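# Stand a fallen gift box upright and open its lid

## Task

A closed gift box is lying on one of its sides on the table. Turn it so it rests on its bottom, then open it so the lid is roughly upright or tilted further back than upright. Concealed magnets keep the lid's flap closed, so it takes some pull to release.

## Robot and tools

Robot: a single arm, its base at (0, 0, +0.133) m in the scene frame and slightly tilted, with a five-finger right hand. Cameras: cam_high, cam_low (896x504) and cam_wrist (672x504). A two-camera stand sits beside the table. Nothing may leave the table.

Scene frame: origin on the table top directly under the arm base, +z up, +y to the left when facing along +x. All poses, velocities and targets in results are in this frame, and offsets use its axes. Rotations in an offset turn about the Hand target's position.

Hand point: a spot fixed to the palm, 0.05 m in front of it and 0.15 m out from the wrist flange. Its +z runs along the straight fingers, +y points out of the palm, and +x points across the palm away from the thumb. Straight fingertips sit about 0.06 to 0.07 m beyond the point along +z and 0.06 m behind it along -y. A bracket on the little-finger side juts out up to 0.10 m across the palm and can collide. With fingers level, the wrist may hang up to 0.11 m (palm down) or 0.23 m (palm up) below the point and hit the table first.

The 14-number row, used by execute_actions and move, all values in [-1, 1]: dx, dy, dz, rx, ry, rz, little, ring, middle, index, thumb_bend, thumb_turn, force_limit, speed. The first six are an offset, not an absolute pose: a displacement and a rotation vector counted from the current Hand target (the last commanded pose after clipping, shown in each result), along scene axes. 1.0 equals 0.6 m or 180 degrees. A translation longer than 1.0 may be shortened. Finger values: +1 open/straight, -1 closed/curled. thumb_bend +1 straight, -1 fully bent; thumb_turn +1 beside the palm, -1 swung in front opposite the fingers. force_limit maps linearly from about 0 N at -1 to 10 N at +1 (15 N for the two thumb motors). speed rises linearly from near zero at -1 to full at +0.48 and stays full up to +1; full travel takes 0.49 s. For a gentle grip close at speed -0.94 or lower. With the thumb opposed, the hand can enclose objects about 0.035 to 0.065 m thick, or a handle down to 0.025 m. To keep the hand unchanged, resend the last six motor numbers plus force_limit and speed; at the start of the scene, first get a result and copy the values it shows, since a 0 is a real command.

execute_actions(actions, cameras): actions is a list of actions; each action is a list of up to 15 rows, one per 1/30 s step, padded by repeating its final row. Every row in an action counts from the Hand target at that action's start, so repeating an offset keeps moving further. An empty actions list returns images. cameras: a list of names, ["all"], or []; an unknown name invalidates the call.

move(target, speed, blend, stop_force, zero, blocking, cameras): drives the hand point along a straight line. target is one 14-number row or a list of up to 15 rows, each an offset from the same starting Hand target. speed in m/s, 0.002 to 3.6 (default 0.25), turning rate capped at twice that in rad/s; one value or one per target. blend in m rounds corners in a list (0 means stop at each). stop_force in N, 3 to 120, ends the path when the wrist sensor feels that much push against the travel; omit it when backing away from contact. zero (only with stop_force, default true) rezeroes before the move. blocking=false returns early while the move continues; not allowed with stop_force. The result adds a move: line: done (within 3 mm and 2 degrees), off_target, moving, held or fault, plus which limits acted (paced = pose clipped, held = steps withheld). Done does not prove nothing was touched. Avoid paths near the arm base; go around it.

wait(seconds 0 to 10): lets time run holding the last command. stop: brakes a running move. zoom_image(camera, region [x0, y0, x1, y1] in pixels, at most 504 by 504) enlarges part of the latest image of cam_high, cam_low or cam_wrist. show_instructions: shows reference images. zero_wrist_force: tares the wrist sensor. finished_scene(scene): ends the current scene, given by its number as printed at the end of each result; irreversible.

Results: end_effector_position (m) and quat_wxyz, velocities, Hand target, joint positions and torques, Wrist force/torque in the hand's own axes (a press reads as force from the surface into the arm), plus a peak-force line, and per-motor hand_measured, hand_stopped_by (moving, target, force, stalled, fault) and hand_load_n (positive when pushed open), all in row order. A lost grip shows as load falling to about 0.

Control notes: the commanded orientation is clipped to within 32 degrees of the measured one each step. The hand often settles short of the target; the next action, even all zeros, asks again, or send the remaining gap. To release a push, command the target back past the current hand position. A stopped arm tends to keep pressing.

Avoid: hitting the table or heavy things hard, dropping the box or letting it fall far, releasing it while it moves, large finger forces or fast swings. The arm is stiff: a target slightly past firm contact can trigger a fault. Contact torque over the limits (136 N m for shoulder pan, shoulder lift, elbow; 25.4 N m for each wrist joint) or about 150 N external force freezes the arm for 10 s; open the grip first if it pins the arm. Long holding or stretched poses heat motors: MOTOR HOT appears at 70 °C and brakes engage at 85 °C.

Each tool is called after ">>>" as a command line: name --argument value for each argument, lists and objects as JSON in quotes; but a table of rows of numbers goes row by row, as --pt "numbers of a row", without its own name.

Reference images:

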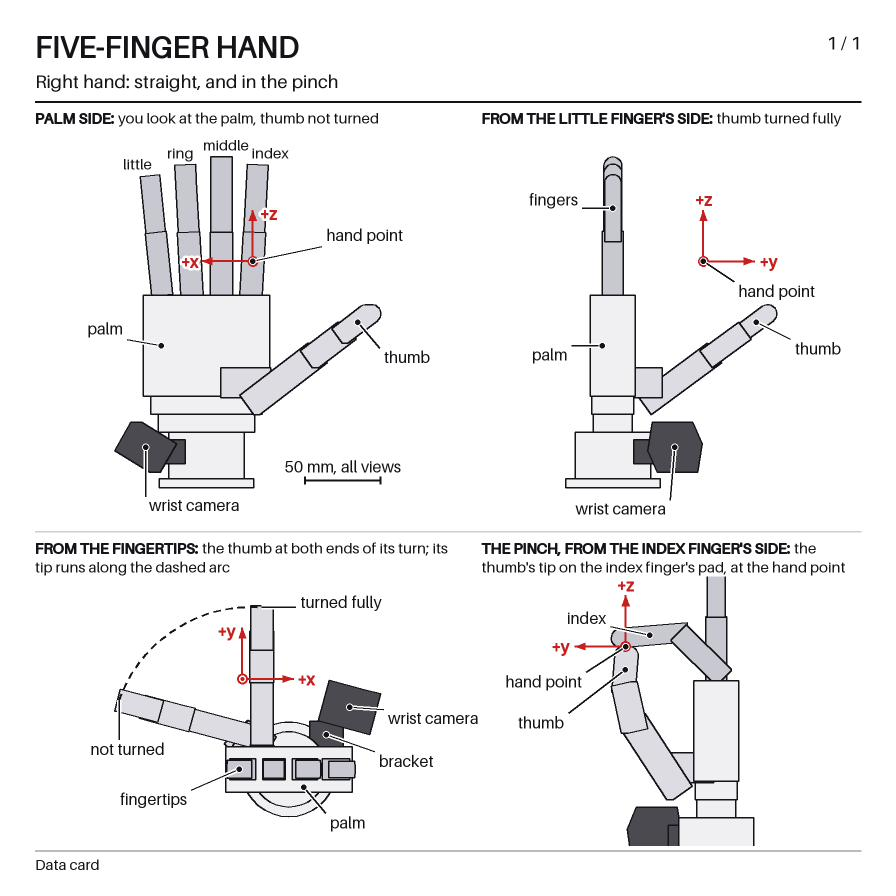

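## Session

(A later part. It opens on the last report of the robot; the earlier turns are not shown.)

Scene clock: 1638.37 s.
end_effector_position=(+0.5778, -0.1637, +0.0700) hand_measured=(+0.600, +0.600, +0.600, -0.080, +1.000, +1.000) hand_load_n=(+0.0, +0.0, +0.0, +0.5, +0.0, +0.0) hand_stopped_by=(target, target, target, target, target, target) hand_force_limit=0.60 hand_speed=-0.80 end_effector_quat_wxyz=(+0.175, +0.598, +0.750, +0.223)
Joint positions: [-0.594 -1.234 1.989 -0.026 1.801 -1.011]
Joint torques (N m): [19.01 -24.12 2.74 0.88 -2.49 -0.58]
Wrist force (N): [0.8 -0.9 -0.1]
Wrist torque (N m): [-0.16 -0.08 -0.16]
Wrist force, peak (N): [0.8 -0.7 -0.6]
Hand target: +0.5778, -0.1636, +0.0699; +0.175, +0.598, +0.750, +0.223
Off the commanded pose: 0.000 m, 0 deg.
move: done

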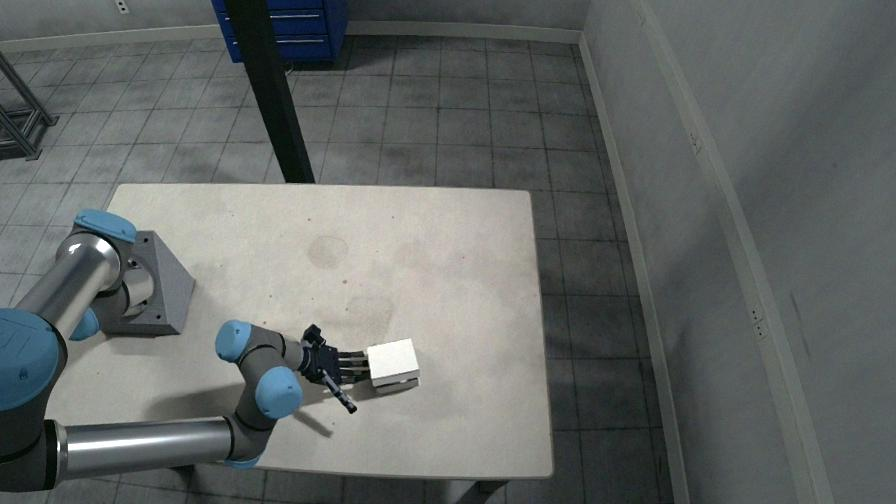

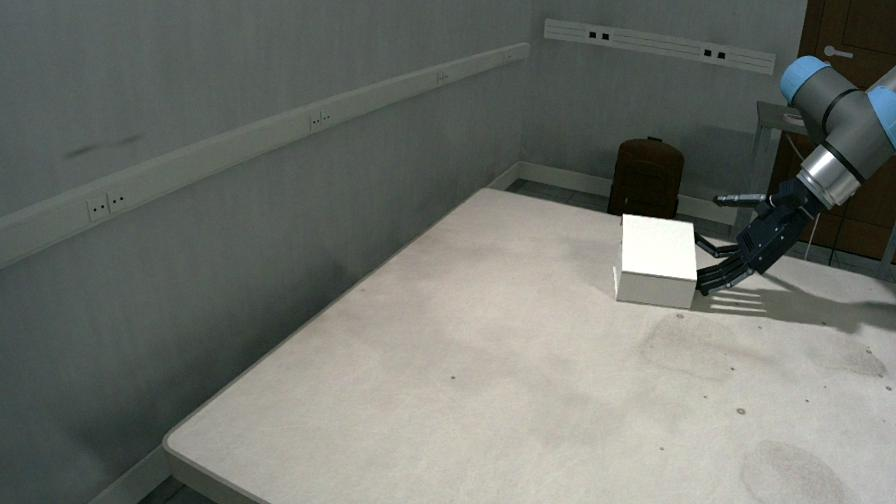

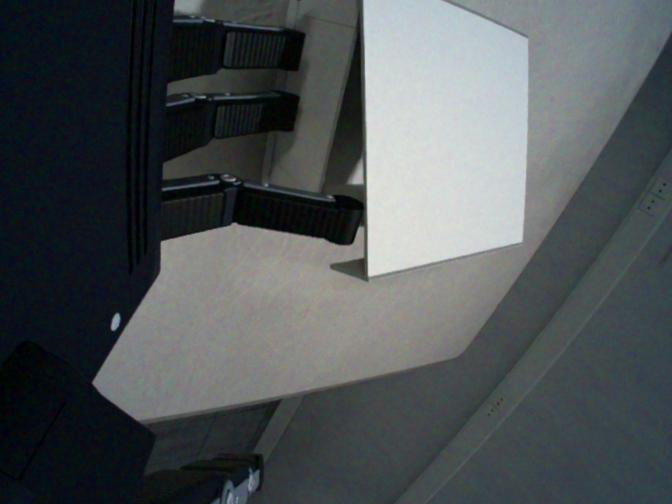

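>>> move --pt "0 0.0 0.0 0 0 0 0.8 0.8 0.8 -0.08 1 1 0.6 -0.8" --pt "0.0138 0.0032 0.0 0 0 0 0.8 0.8 0.8 -0.08 1 1 0.6 -0.8" --speed '[0.02, 0.01]' --cameras '["cam_wrist", "cam_low", "cam_high"]'

>>> zoom_image --camera "cam_low" --region '[600, 190, 740, 320]'

>>> zoom_image --camera "cam_wrist" --region '[200, 20, 420, 280]'

>>> zoom_image --camera "cam_high" --region '[330, 325, 430, 400]'

Scene clock: 1646.40 s.
end_effector_position=(+0.5862, -0.1617, +0.0699) hand_measured=(+0.800, +0.800, +0.800, -0.080, +1.000, +1.000) hand_load_n=(+0.0, +0.0, +0.0, +0.0, +0.0, +0.0) hand_stopped_by=(target, target, target, target, target, target) hand_force_limit=0.60 hand_speed=-0.80 end_effector_quat_wxyz=(+0.175, +0.598, +0.750, +0.223)
Joint positions: [-0.581 -1.215 1.965 -0.019 1.811 -1.002]
Joint torques (N m): [24.64 -35.18 2.82 3.17 -0.15 0.93]
Wrist force (N): [0.2 -0.5 -0.5]
Wrist torque (N m): [-0.09 0.00 -0.18]
Wrist force, peak (N): [0.9 -0.5 -0.8]
Hand target: +0.5861, -0.1617, +0.0699; +0.175, +0.598, +0.750, +0.223
Off the commanded pose: 0.000 m, 0 deg.
move: done

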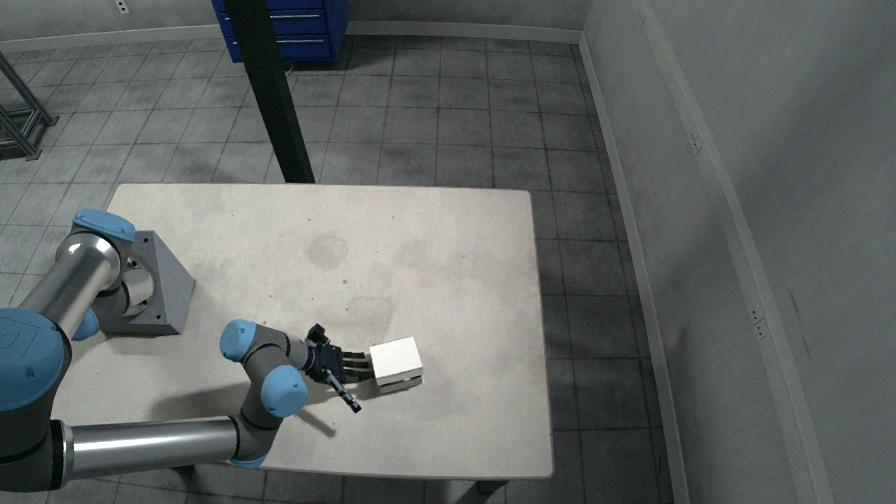

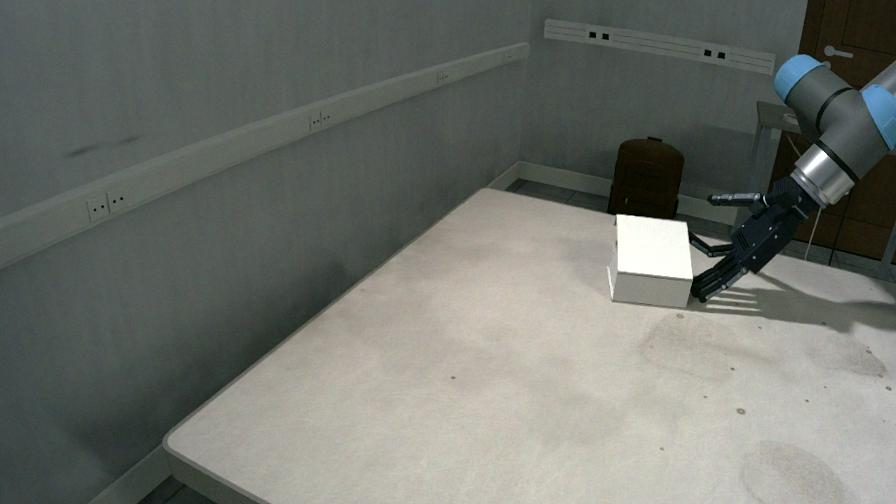

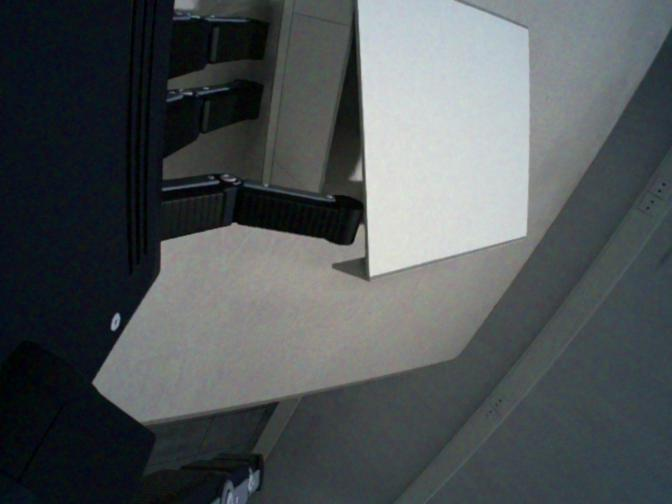

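Scaled by 3.600 from the camera's 896x504 image, which has a finer 1280x720 frame.

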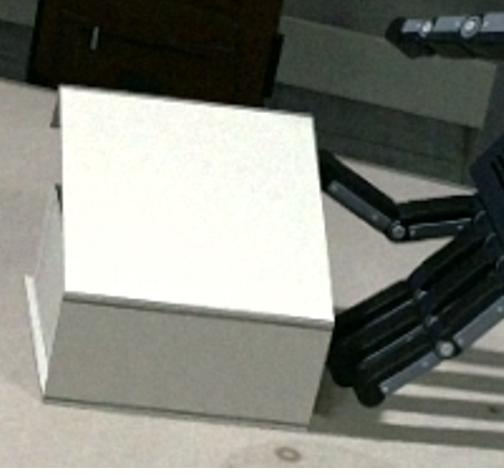

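Scaled by 1.938 from the camera's 672x504 image, which has a finer 960x720 frame.

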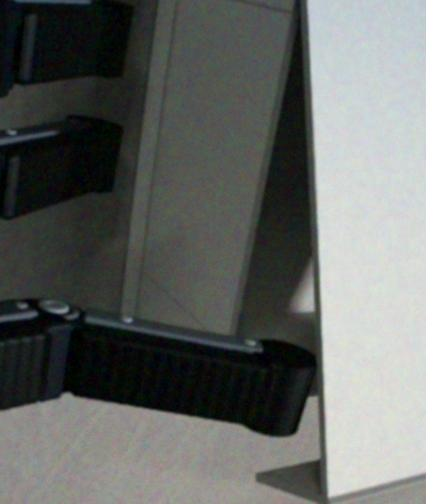

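Scaled by 5.040 from the camera's 896x504 image, which has a finer 1280x720 frame.

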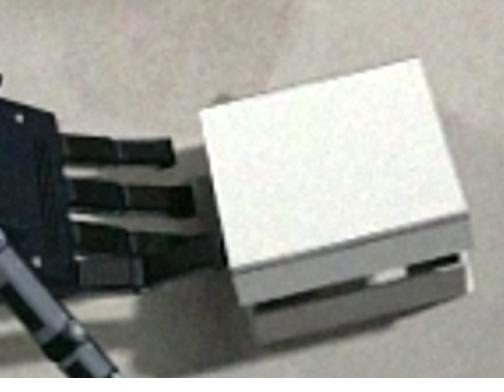

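>>> move --pt "0 0 0.007 0 0 0 0.8 0.8 0.8 -0.08 1 1 0.6 -0.8" --pt "0 0 0.0071 0 0 0 0.8 0.8 0.8 -0.02 1 1 0.6 -0.85" --pt "0 0 0.0143 0 0 0 0.8 0.8 0.8 -0.02 1 1 0.6 -0.85" --pt "0 0 0.0144 0 0 0 0.8 0.8 0.8 0.04 1 1 0.6 -0.85" --pt "0 0 0.0213 0 0 0 0.8 0.8 0.8 0.04 1 1 0.6 -0.85" --pt "0 0 0.0214 0 0 0 0.8 0.8 0.8 0.10 1 1 0.6 -0.85" --speed 0.02 --cameras '["cam_wrist", "cam_low"]'

>>> zoom_image --camera "cam_low" --region '[600, 190, 740, 320]'

>>> zoom_image --camera "cam_wrist" --region '[200, 20, 420, 280]'

Scene clock: 1706.60 s.
end_effector_position=(+0.5861, -0.1617, +0.0828) hand_measured=(+0.800, +0.800, +0.800, +0.100, +1.000, +1.000) hand_load_n=(+0.0, +0.0, +0.0, +0.0, +0.0, +0.0) hand_stopped_by=(target, target, target, target, target, target) hand_force_limit=0.60 hand_speed=-0.85 end_effector_quat_wxyz=(+0.175, +0.598, +0.750, +0.223)
Joint positions: [-0.558 -1.231 1.96 0.007 1.828 -0.986]
Joint torques (N m): [21.49 -27.89 -6.85 -0.18 -1.87 -0.46]
Wrist force (N): [0.7 -0.6 -0.5]
Wrist torque (N m): [-0.15 -0.09 -0.16]
Wrist force, peak (N): [0.4 -0.7 -0.8]
Hand target: +0.5861, -0.1617, +0.0827; +0.175, +0.598, +0.750, +0.223
Off the commanded pose: 0.000 m, 0 deg.
move: done
Images, in order (width x height): cam_low 896x504, cam_wrist 672x504.

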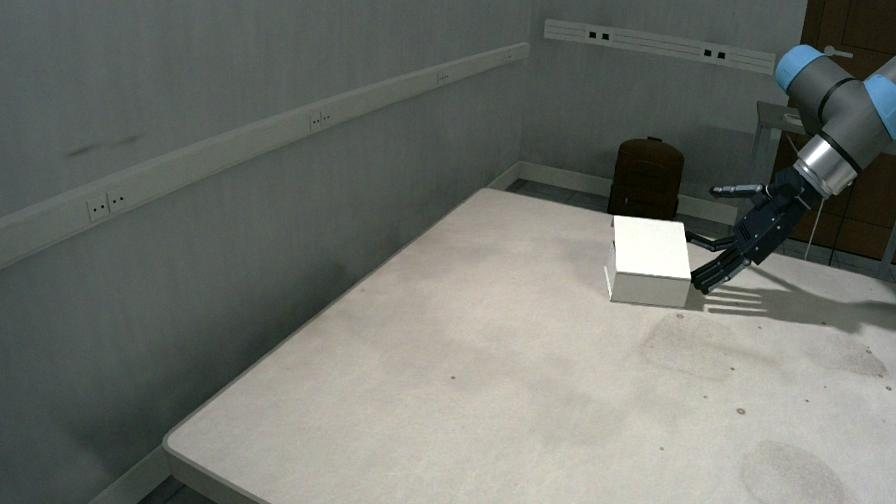

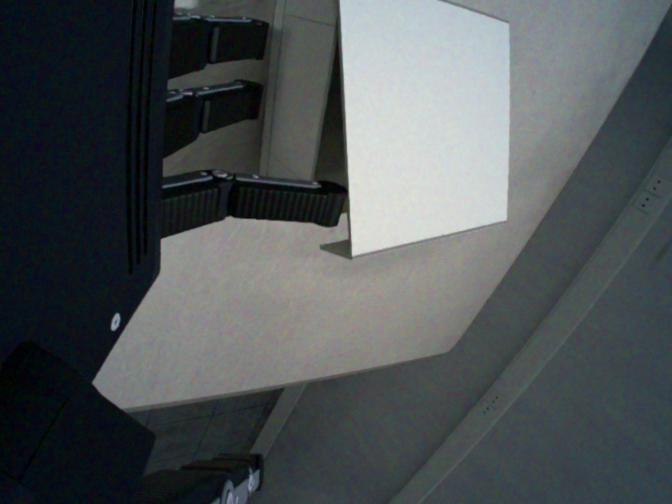

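Scaled by 3.600 from the camera's 896x504 image, which has a finer 1280x720 frame.

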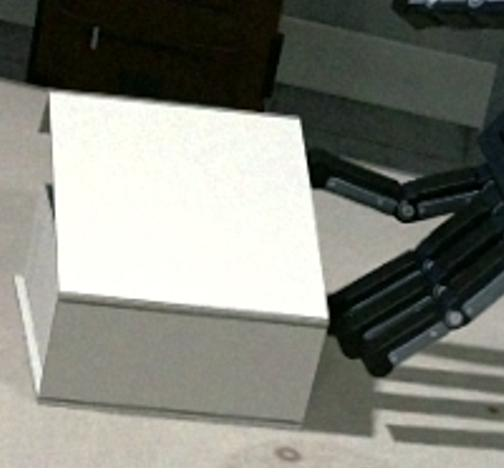

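Scaled by 1.938 from the camera's 672x504 image, which has a finer 960x720 frame.

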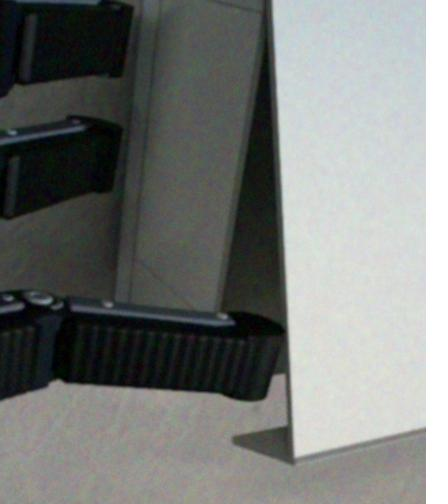

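>>> move --target '[0, 0, 0, 0, 0, 0, 0.8, 0.8, 0.08, 0.10, 1, 1, 0.3, -0.85]' --speed 0.02 --cameras '["cam_wrist", "cam_low", "cam_high"]'

>>> zoom_image --camera "cam_low" --region '[600, 180, 740, 320]'

>>> zoom_image --camera "cam_wrist" --region '[200, 20, 420, 280]'

Scene clock: 1713.63 s.
end_effector_position=(+0.5861, -0.1617, +0.0827) hand_measured=(+0.800, +0.800, +0.080, +0.100, +1.000, +1.000) hand_load_n=(+0.0, +0.0, +0.5, +0.0, +0.0, +0.0) hand_stopped_by=(target, target, target, target, target, target) hand_force_limit=0.30 hand_speed=-0.85 end_effector_quat_wxyz=(+0.175, +0.598, +0.750, +0.223)
Joint positions: [-0.558 -1.231 1.96 0.007 1.828 -0.986]
Joint torques (N m): [20.13 -22.4 2.28 -0.94 -2.76 -0.44]
Wrist force (N): [0.5 -0.7 -0.4]
Wrist torque (N m): [-0.12 -0.05 -0.17]
Wrist force, peak (N): [0.6 -0.8 -0.9]
Hand target: +0.5861, -0.1617, +0.0827; +0.175, +0.598, +0.750, +0.223
Off the commanded pose: 0.000 m, 0 deg.
move: done

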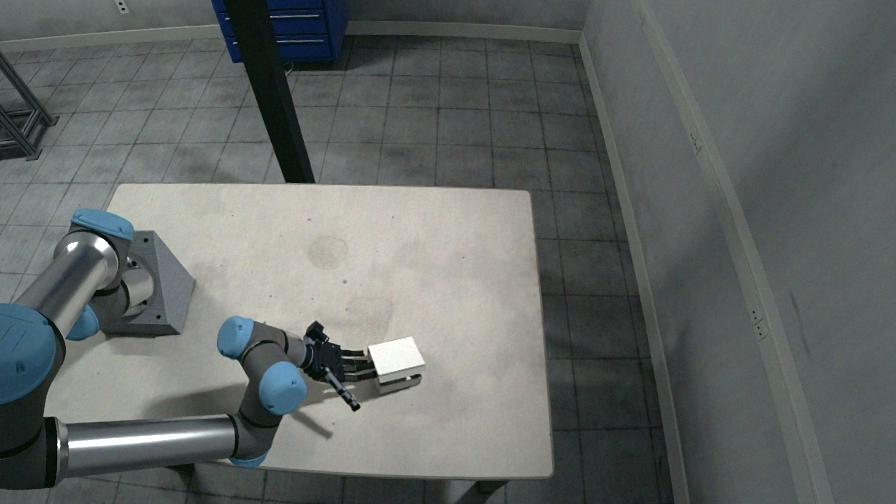

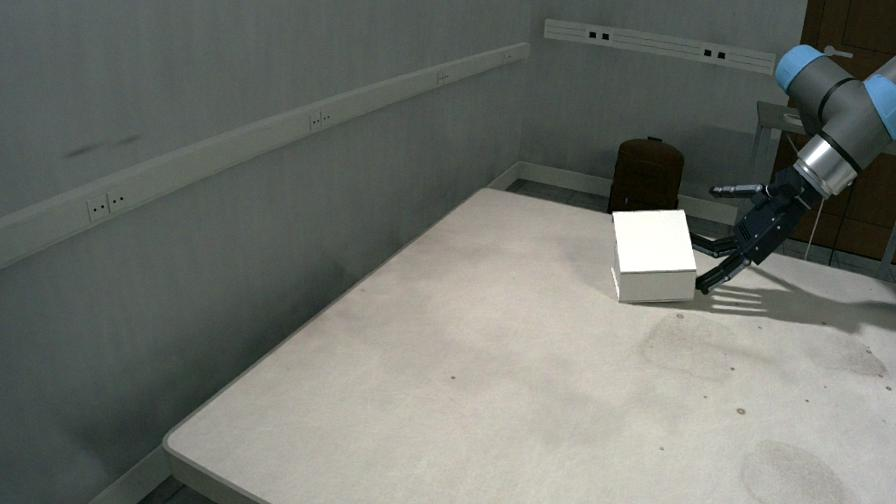

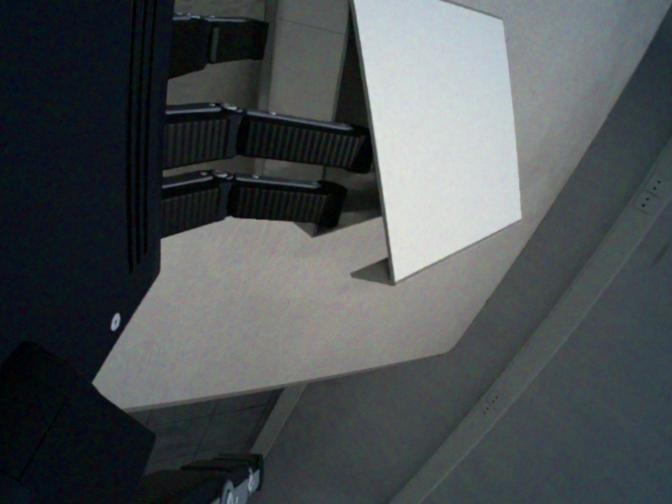

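Scaled by 3.600 from the camera's 896x504 image, which has a finer 1280x720 frame.

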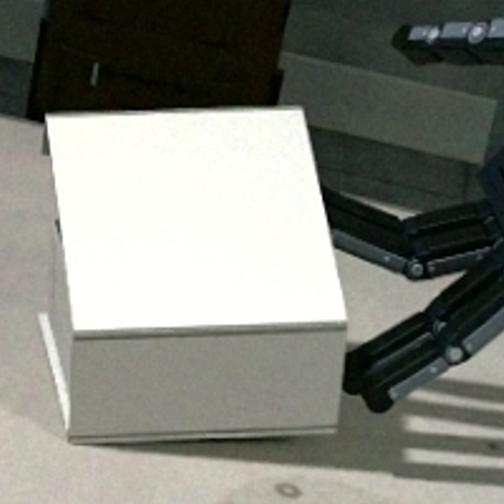

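Scaled by 1.938 from the camera's 672x504 image, which has a finer 960x720 frame.

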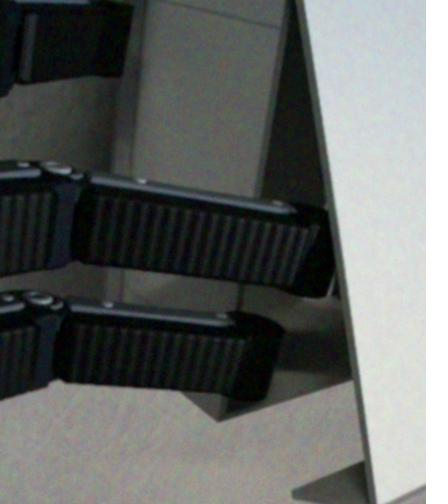

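>>> zoom_image --camera "cam_high" --region '[330, 325, 440, 405]'

>>> zoom_image --camera "cam_low" --region '[600, 260, 720, 320]'

Scaled by 4.582 from the camera's 896x504 image, which has a finer 1280x720 frame.

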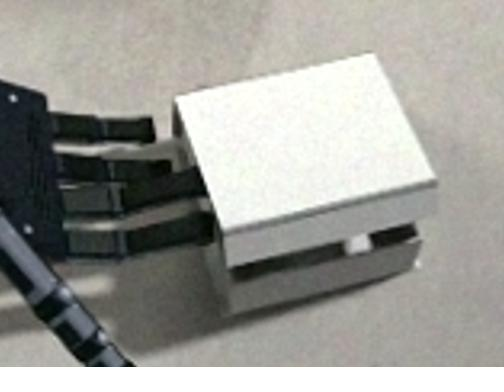

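Scaled by 4.200 from the camera's 896x504 image, which has a finer 1280x720 frame.

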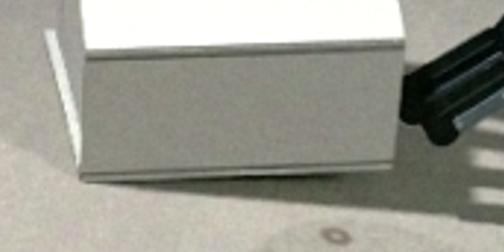

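>>> move --target '[0, 0, -0.025, 0, 0, 0, 0.8, 0.8, 0.08, 0.10, 1, 1, 0.3, -0.85]' --speed 0.012 --cameras '["cam_wrist", "cam_low", "cam_high"]'

>>> zoom_image --camera "cam_low" --region '[600, 180, 740, 320]'

>>> zoom_image --camera "cam_high" --region '[330, 325, 440, 405]'

>>> zoom_image --camera "cam_wrist" --region '[200, 20, 420, 280]'

Scene clock: 1742.43 s.
end_effector_position=(+0.5861, -0.1617, +0.0676) hand_measured=(+0.800, +0.800, +0.080, +0.100, +1.000, +1.000) hand_load_n=(+0.0, +0.0, +0.0, +0.0, +0.0, +0.0) hand_stopped_by=(target, target, target, target, target, target) hand_force_limit=0.30 hand_speed=-0.85 end_effector_quat_wxyz=(+0.175, +0.598, +0.750, +0.223)
Joint positions: [-0.585 -1.212 1.966 -0.023 1.808 -1.005]
Joint torques (N m): [30.97 -32.18 2.11 0.57 -1.62 -0.33]
Wrist force (N): [0.8 -0.2 -0.4]
Wrist torque (N m): [-0.09 -0.09 -0.06]
Wrist force, peak (N): [0.9 -0.4 -0.8]
Hand target: +0.5861, -0.1617, +0.0677; +0.175, +0.598, +0.750, +0.223
Off the commanded pose: 0.000 m, 0 deg.
move: done

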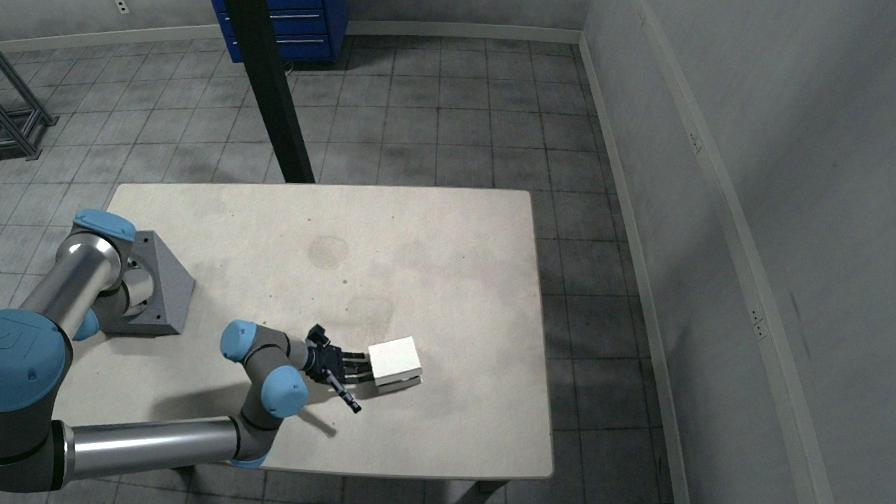

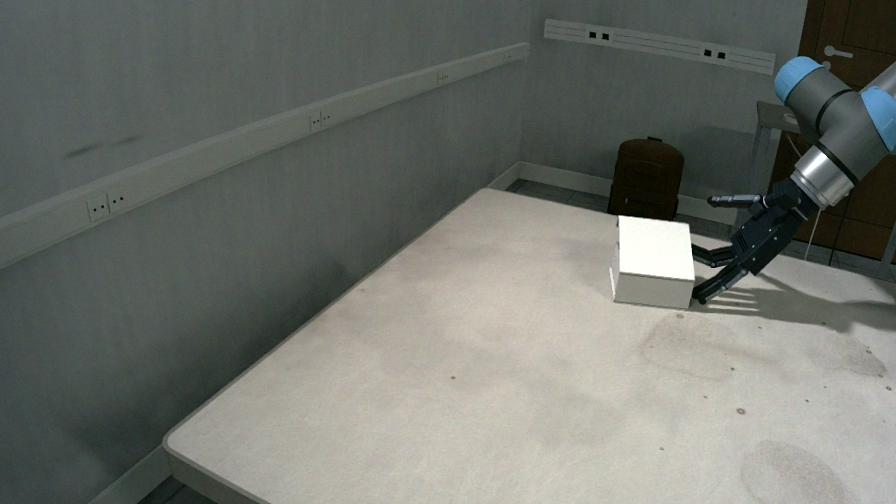

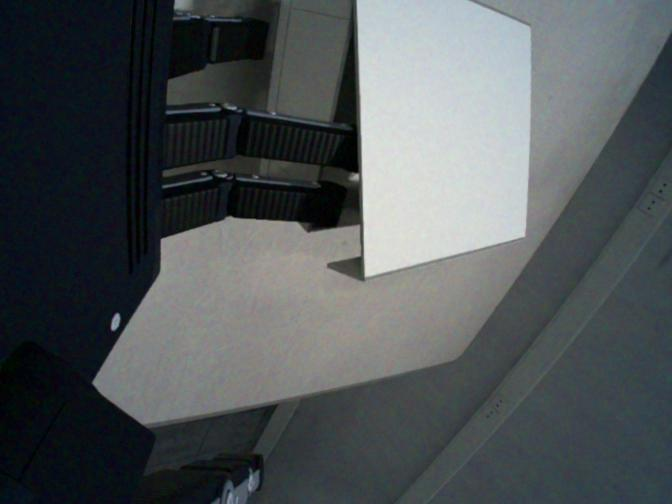

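Scaled by 3.600 from the camera's 896x504 image, which has a finer 1280x720 frame.

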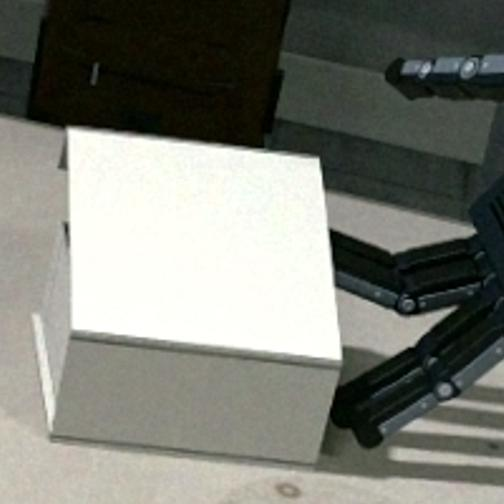

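Scaled by 4.582 from the camera's 896x504 image, which has a finer 1280x720 frame.

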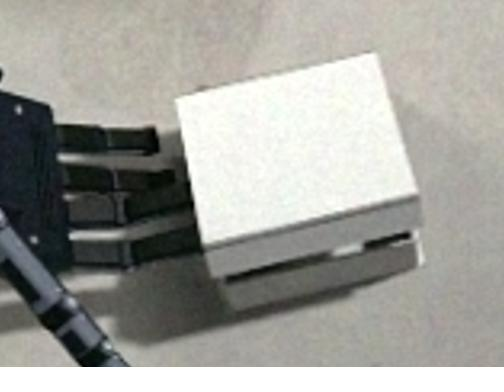

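Scaled by 1.938 from the camera's 672x504 image, which has a finer 960x720 frame.

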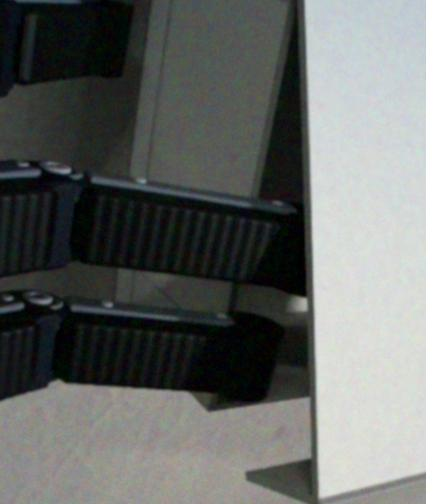

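>>> move --target '[0, 0, -0.01, 0, 0, 0, 0.8, 0.8, 0.08, 0.10, 1, 1, 0.3, -0.85]' --speed 0.012 --cameras '["cam_wrist", "cam_low"]'

>>> zoom_image --camera "cam_low" --region '[600, 180, 740, 320]'

>>> zoom_image --camera "cam_wrist" --region '[200, 20, 420, 280]'

Scene clock: 1764.30 s.
end_effector_position=(+0.5861, -0.1617, +0.0617) hand_measured=(+0.800, +0.800, +0.080, +0.100, +1.000, +1.000) hand_load_n=(+0.0, -4.0, +0.0, +0.0, +0.0, +0.0) hand_stopped_by=(target, target, target, target, target, target) hand_force_limit=0.30 hand_speed=-0.85 end_effector_quat_wxyz=(+0.175, +0.598, +0.750, +0.223)
Joint positions: [-0.595 -1.204 1.968 -0.035 1.8 -1.012]
Joint torques (N m): [28.22 -25.21 1.56 -1.45 -1.47 -0.38]
Wrist force (N): [-0.8 -0.5 -16.1]
Wrist torque (N m): [0.71 0.56 -0.13]
Wrist force, peak (N): [-0.7 0.2 -17.6]
Hand target: +0.5861, -0.1617, +0.0617; +0.175, +0.598, +0.750, +0.223
Off the commanded pose: 0.000 m, 0 deg.
move: done
Images, in order (width x height): cam_low 896x504, cam_wrist 672x504.

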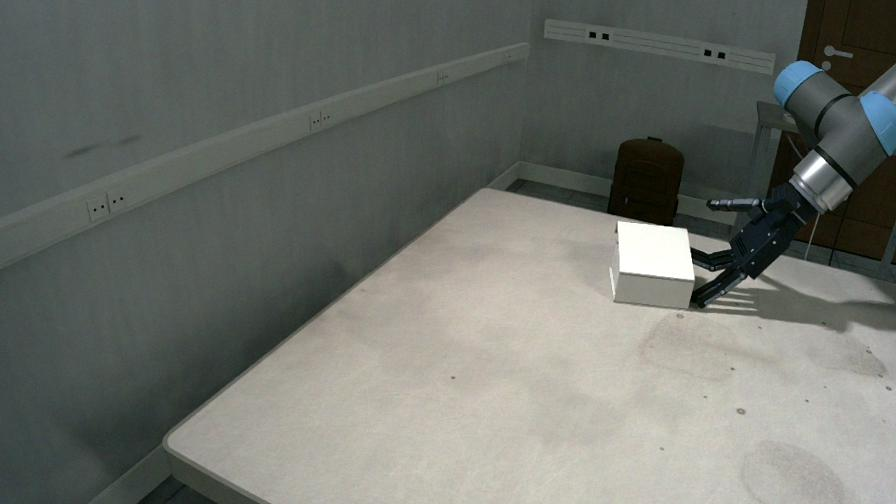

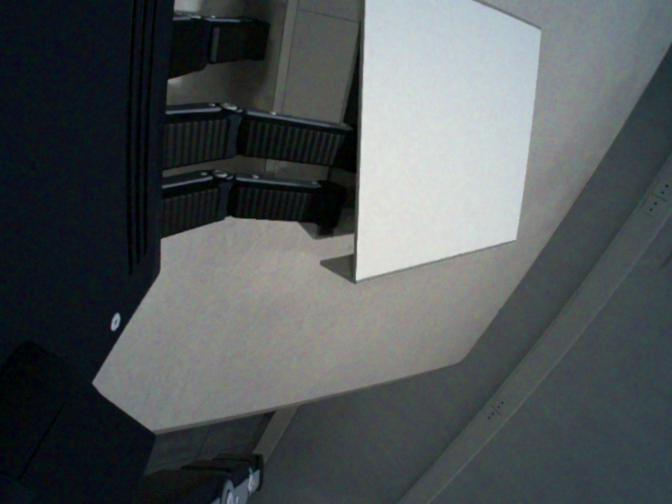

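Scaled by 3.600 from the camera's 896x504 image, which has a finer 1280x720 frame.

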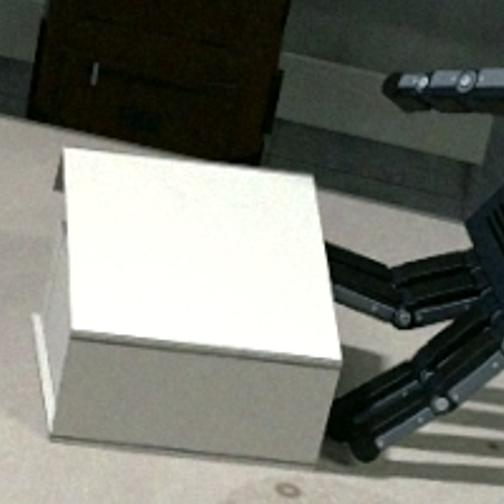

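Scaled by 1.938 from the camera's 672x504 image, which has a finer 960x720 frame.

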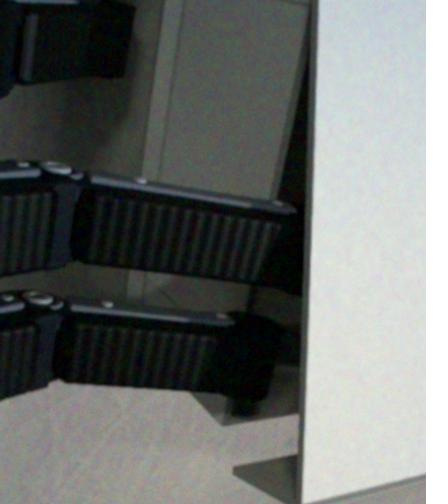

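>>> move --pt "0 0 0.02 0 0 0 0.8 0.8 0.08 0.10 1 1 0.3 -0.85" --pt "0 0 0.0201 0 0 0 0.8 0.8 0.08 0.8 1 1 0.3 -0.8" --pt "0.0075 -0.0325 0.0225 0 0 0 0.8 0.8 0.08 0.8 1 1 0.3 -0.8" --speed 0.02 --cameras '["cam_wrist", "cam_low", "cam_high"]'

>>> zoom_image --camera "cam_low" --region '[600, 180, 740, 320]'

>>> zoom_image --camera "cam_wrist" --region '[200, 20, 420, 280]'

>>> zoom_image --camera "cam_high" --region '[330, 325, 440, 405]'

Scene clock: 1779.10 s.
end_effector_position=(+0.5906, -0.1814, +0.0753) hand_measured=(+0.800, +0.800, +0.080, +0.800, +1.000, +1.000) hand_load_n=(+0.0, +0.0, +0.0, +0.0, +0.0, +0.0) hand_stopped_by=(target, target, target, target, target, target) hand_force_limit=0.30 hand_speed=-0.80 end_effector_quat_wxyz=(+0.175, +0.598, +0.750, +0.223)
Joint positions: [-0.6 -1.236 1.935 0.03 1.797 -1.015]
Joint torques (N m): [32.84 -27.31 3.21 -0.62 -0.7 0.45]
Wrist force (N): [0.6 -0.4 -0.3]
Wrist torque (N m): [-0.11 -0.06 -0.07]
Wrist force, peak (N): [-0.9 0.6 -17.9]
Hand target: +0.5906, -0.1812, +0.0752; +0.175, +0.598, +0.750, +0.223
Off the commanded pose: 0.000 m, 0 deg.
move: done

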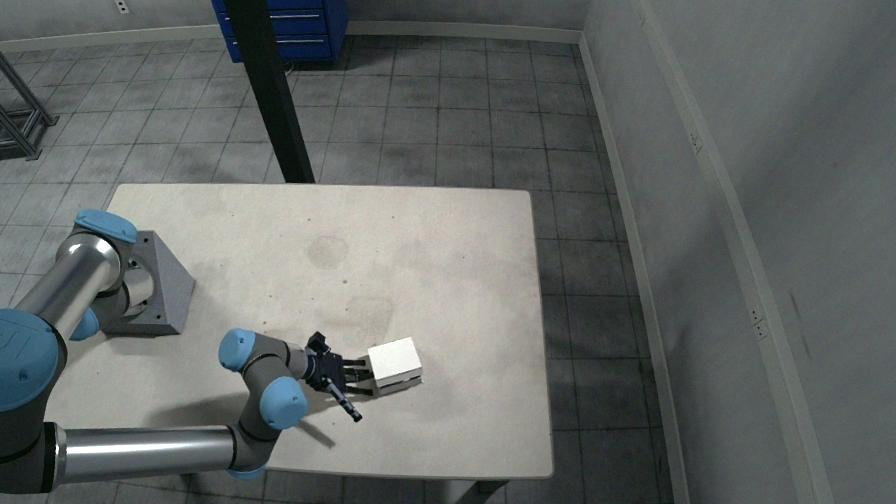

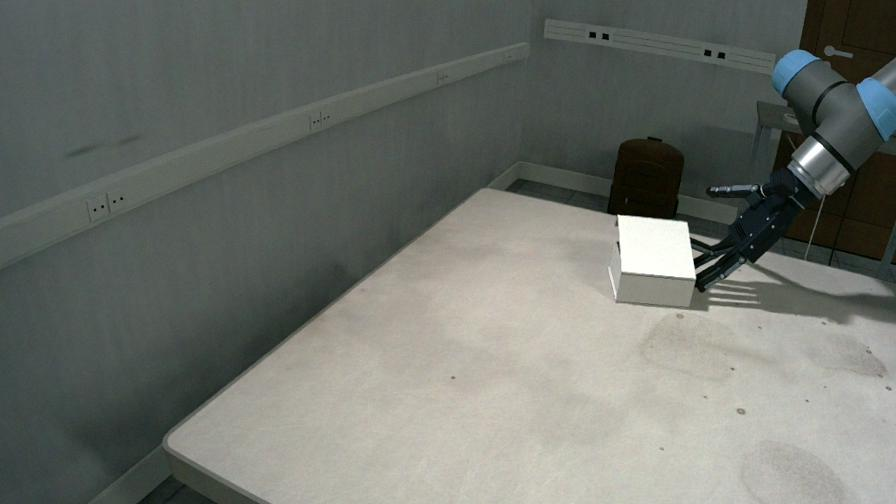

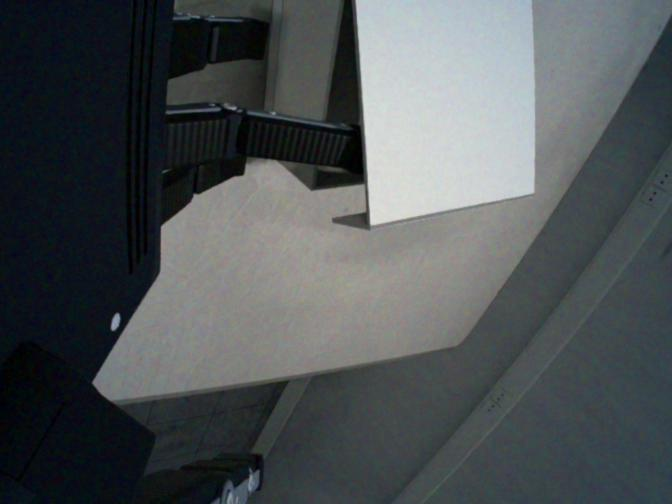

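Scaled by 3.600 from the camera's 896x504 image, which has a finer 1280x720 frame.

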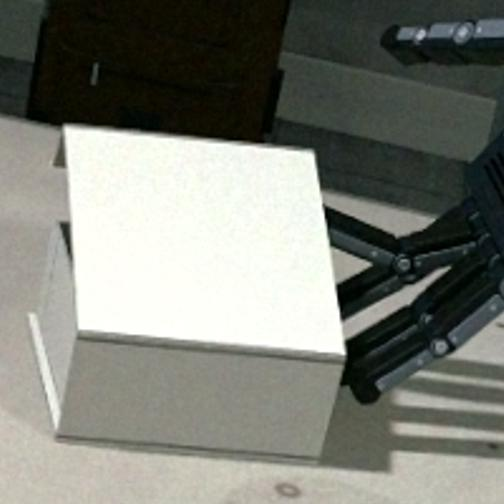

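Scaled by 1.938 from the camera's 672x504 image, which has a finer 960x720 frame.

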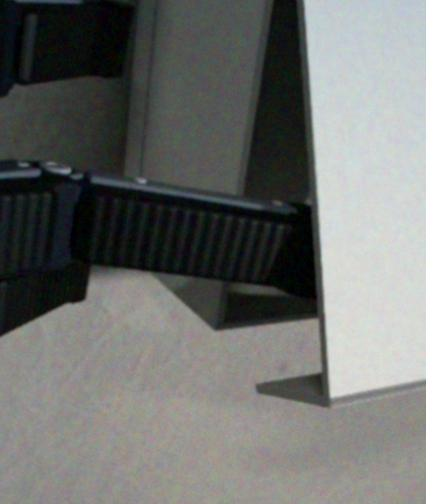

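Scaled by 4.582 from the camera's 896x504 image, which has a finer 1280x720 frame.

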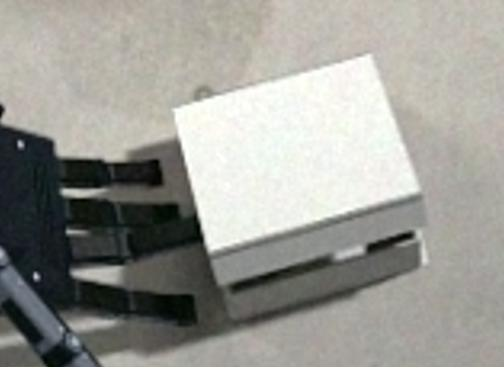

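>>> move --target '[0.013, 0.003, 0.0, 0, 0, 0, 0.8, 0.8, 0.08, 0.8, 1, 1, 0.3, -0.8]' --speed 0.02 --cameras '["cam_wrist", "cam_low", "cam_high"]'

>>> zoom_image --camera "cam_low" --region '[600, 180, 740, 320]'

>>> zoom_image --camera "cam_wrist" --region '[200, 20, 420, 280]'

Scene clock: 1784.73 s.
end_effector_position=(+0.5985, -0.1794, +0.0752) hand_measured=(+0.800, +0.800, +0.080, +0.800, +1.000, +1.000) hand_load_n=(+0.0, +0.0, +0.0, +0.0, +0.0, +0.0) hand_stopped_by=(target, target, target, target, target, target) hand_force_limit=0.30 hand_speed=-0.80 end_effector_quat_wxyz=(+0.175, +0.598, +0.750, +0.223)
Joint positions: [-0.587 -1.218 1.912 0.036 1.806 -1.006]
Joint torques (N m): [20.63 -39.85 3.8 2.51 -1.19 -0.11]
Wrist force (N): [0.5 -0.6 0.0]
Wrist torque (N m): [-0.15 -0.07 -0.18]
Wrist force, peak (N): [0.4 -0.9 -0.5]
Hand target: +0.5984, -0.1794, +0.0752; +0.175, +0.598, +0.750, +0.223
Off the commanded pose: 0.000 m, 0 deg.
move: done

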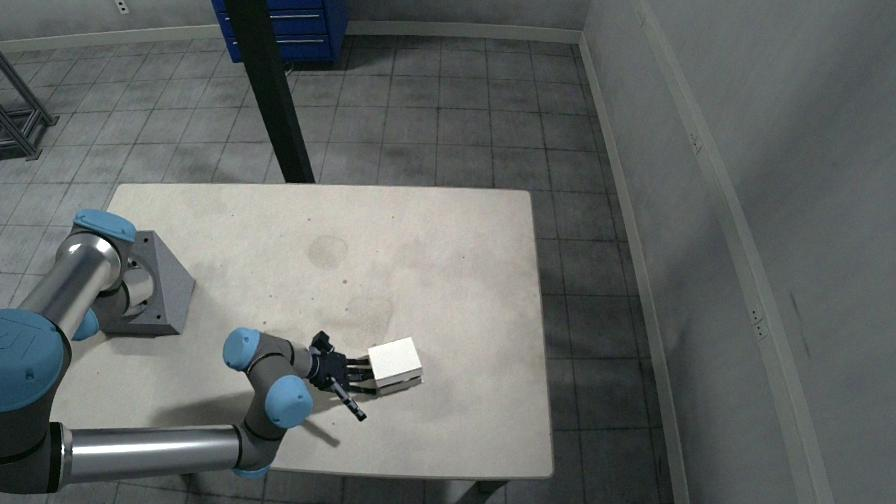

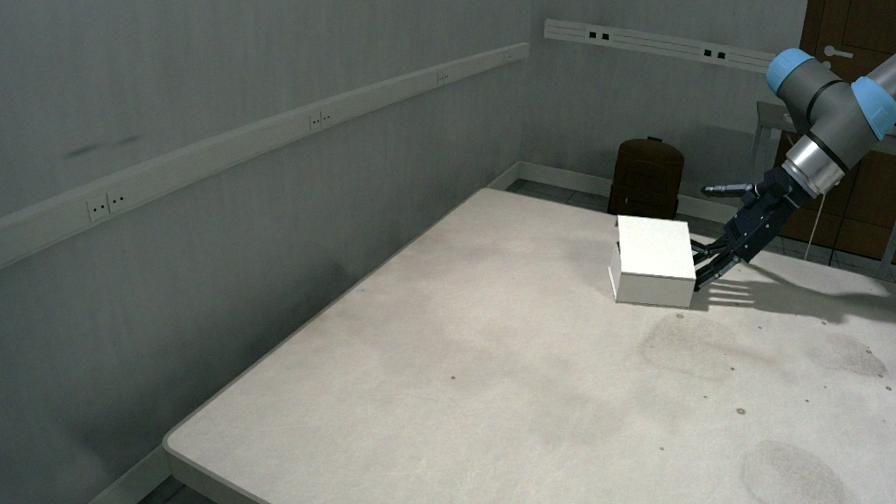

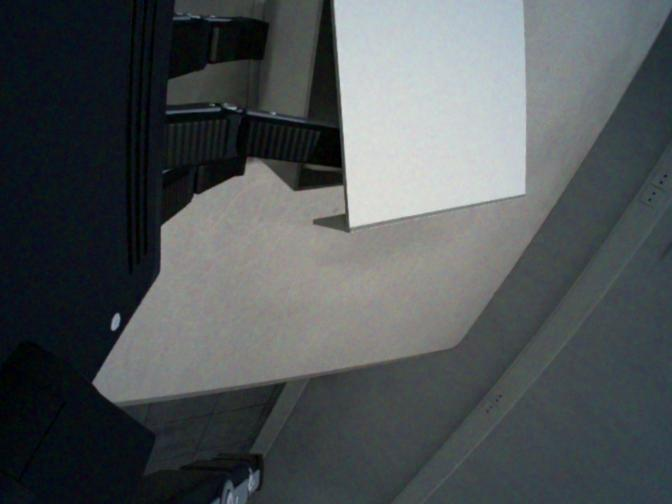

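Scaled by 3.600 from the camera's 896x504 image, which has a finer 1280x720 frame.

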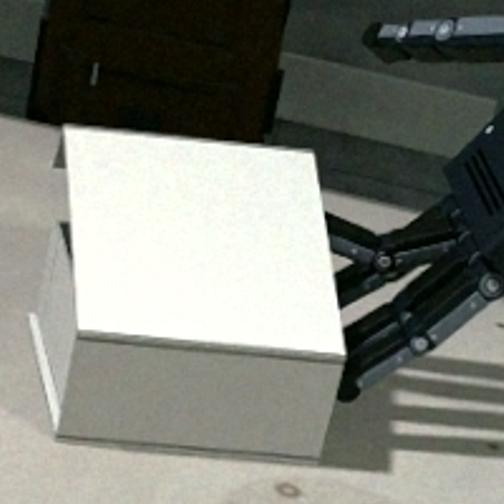

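Scaled by 1.938 from the camera's 672x504 image, which has a finer 960x720 frame.

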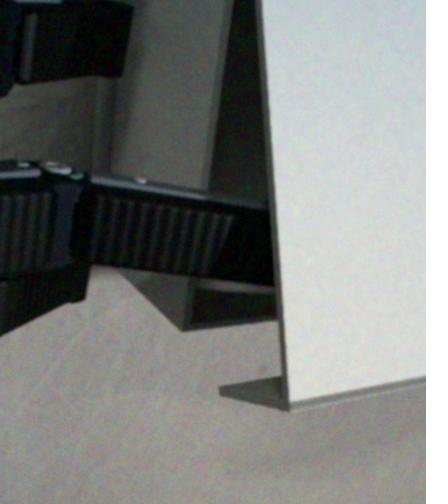

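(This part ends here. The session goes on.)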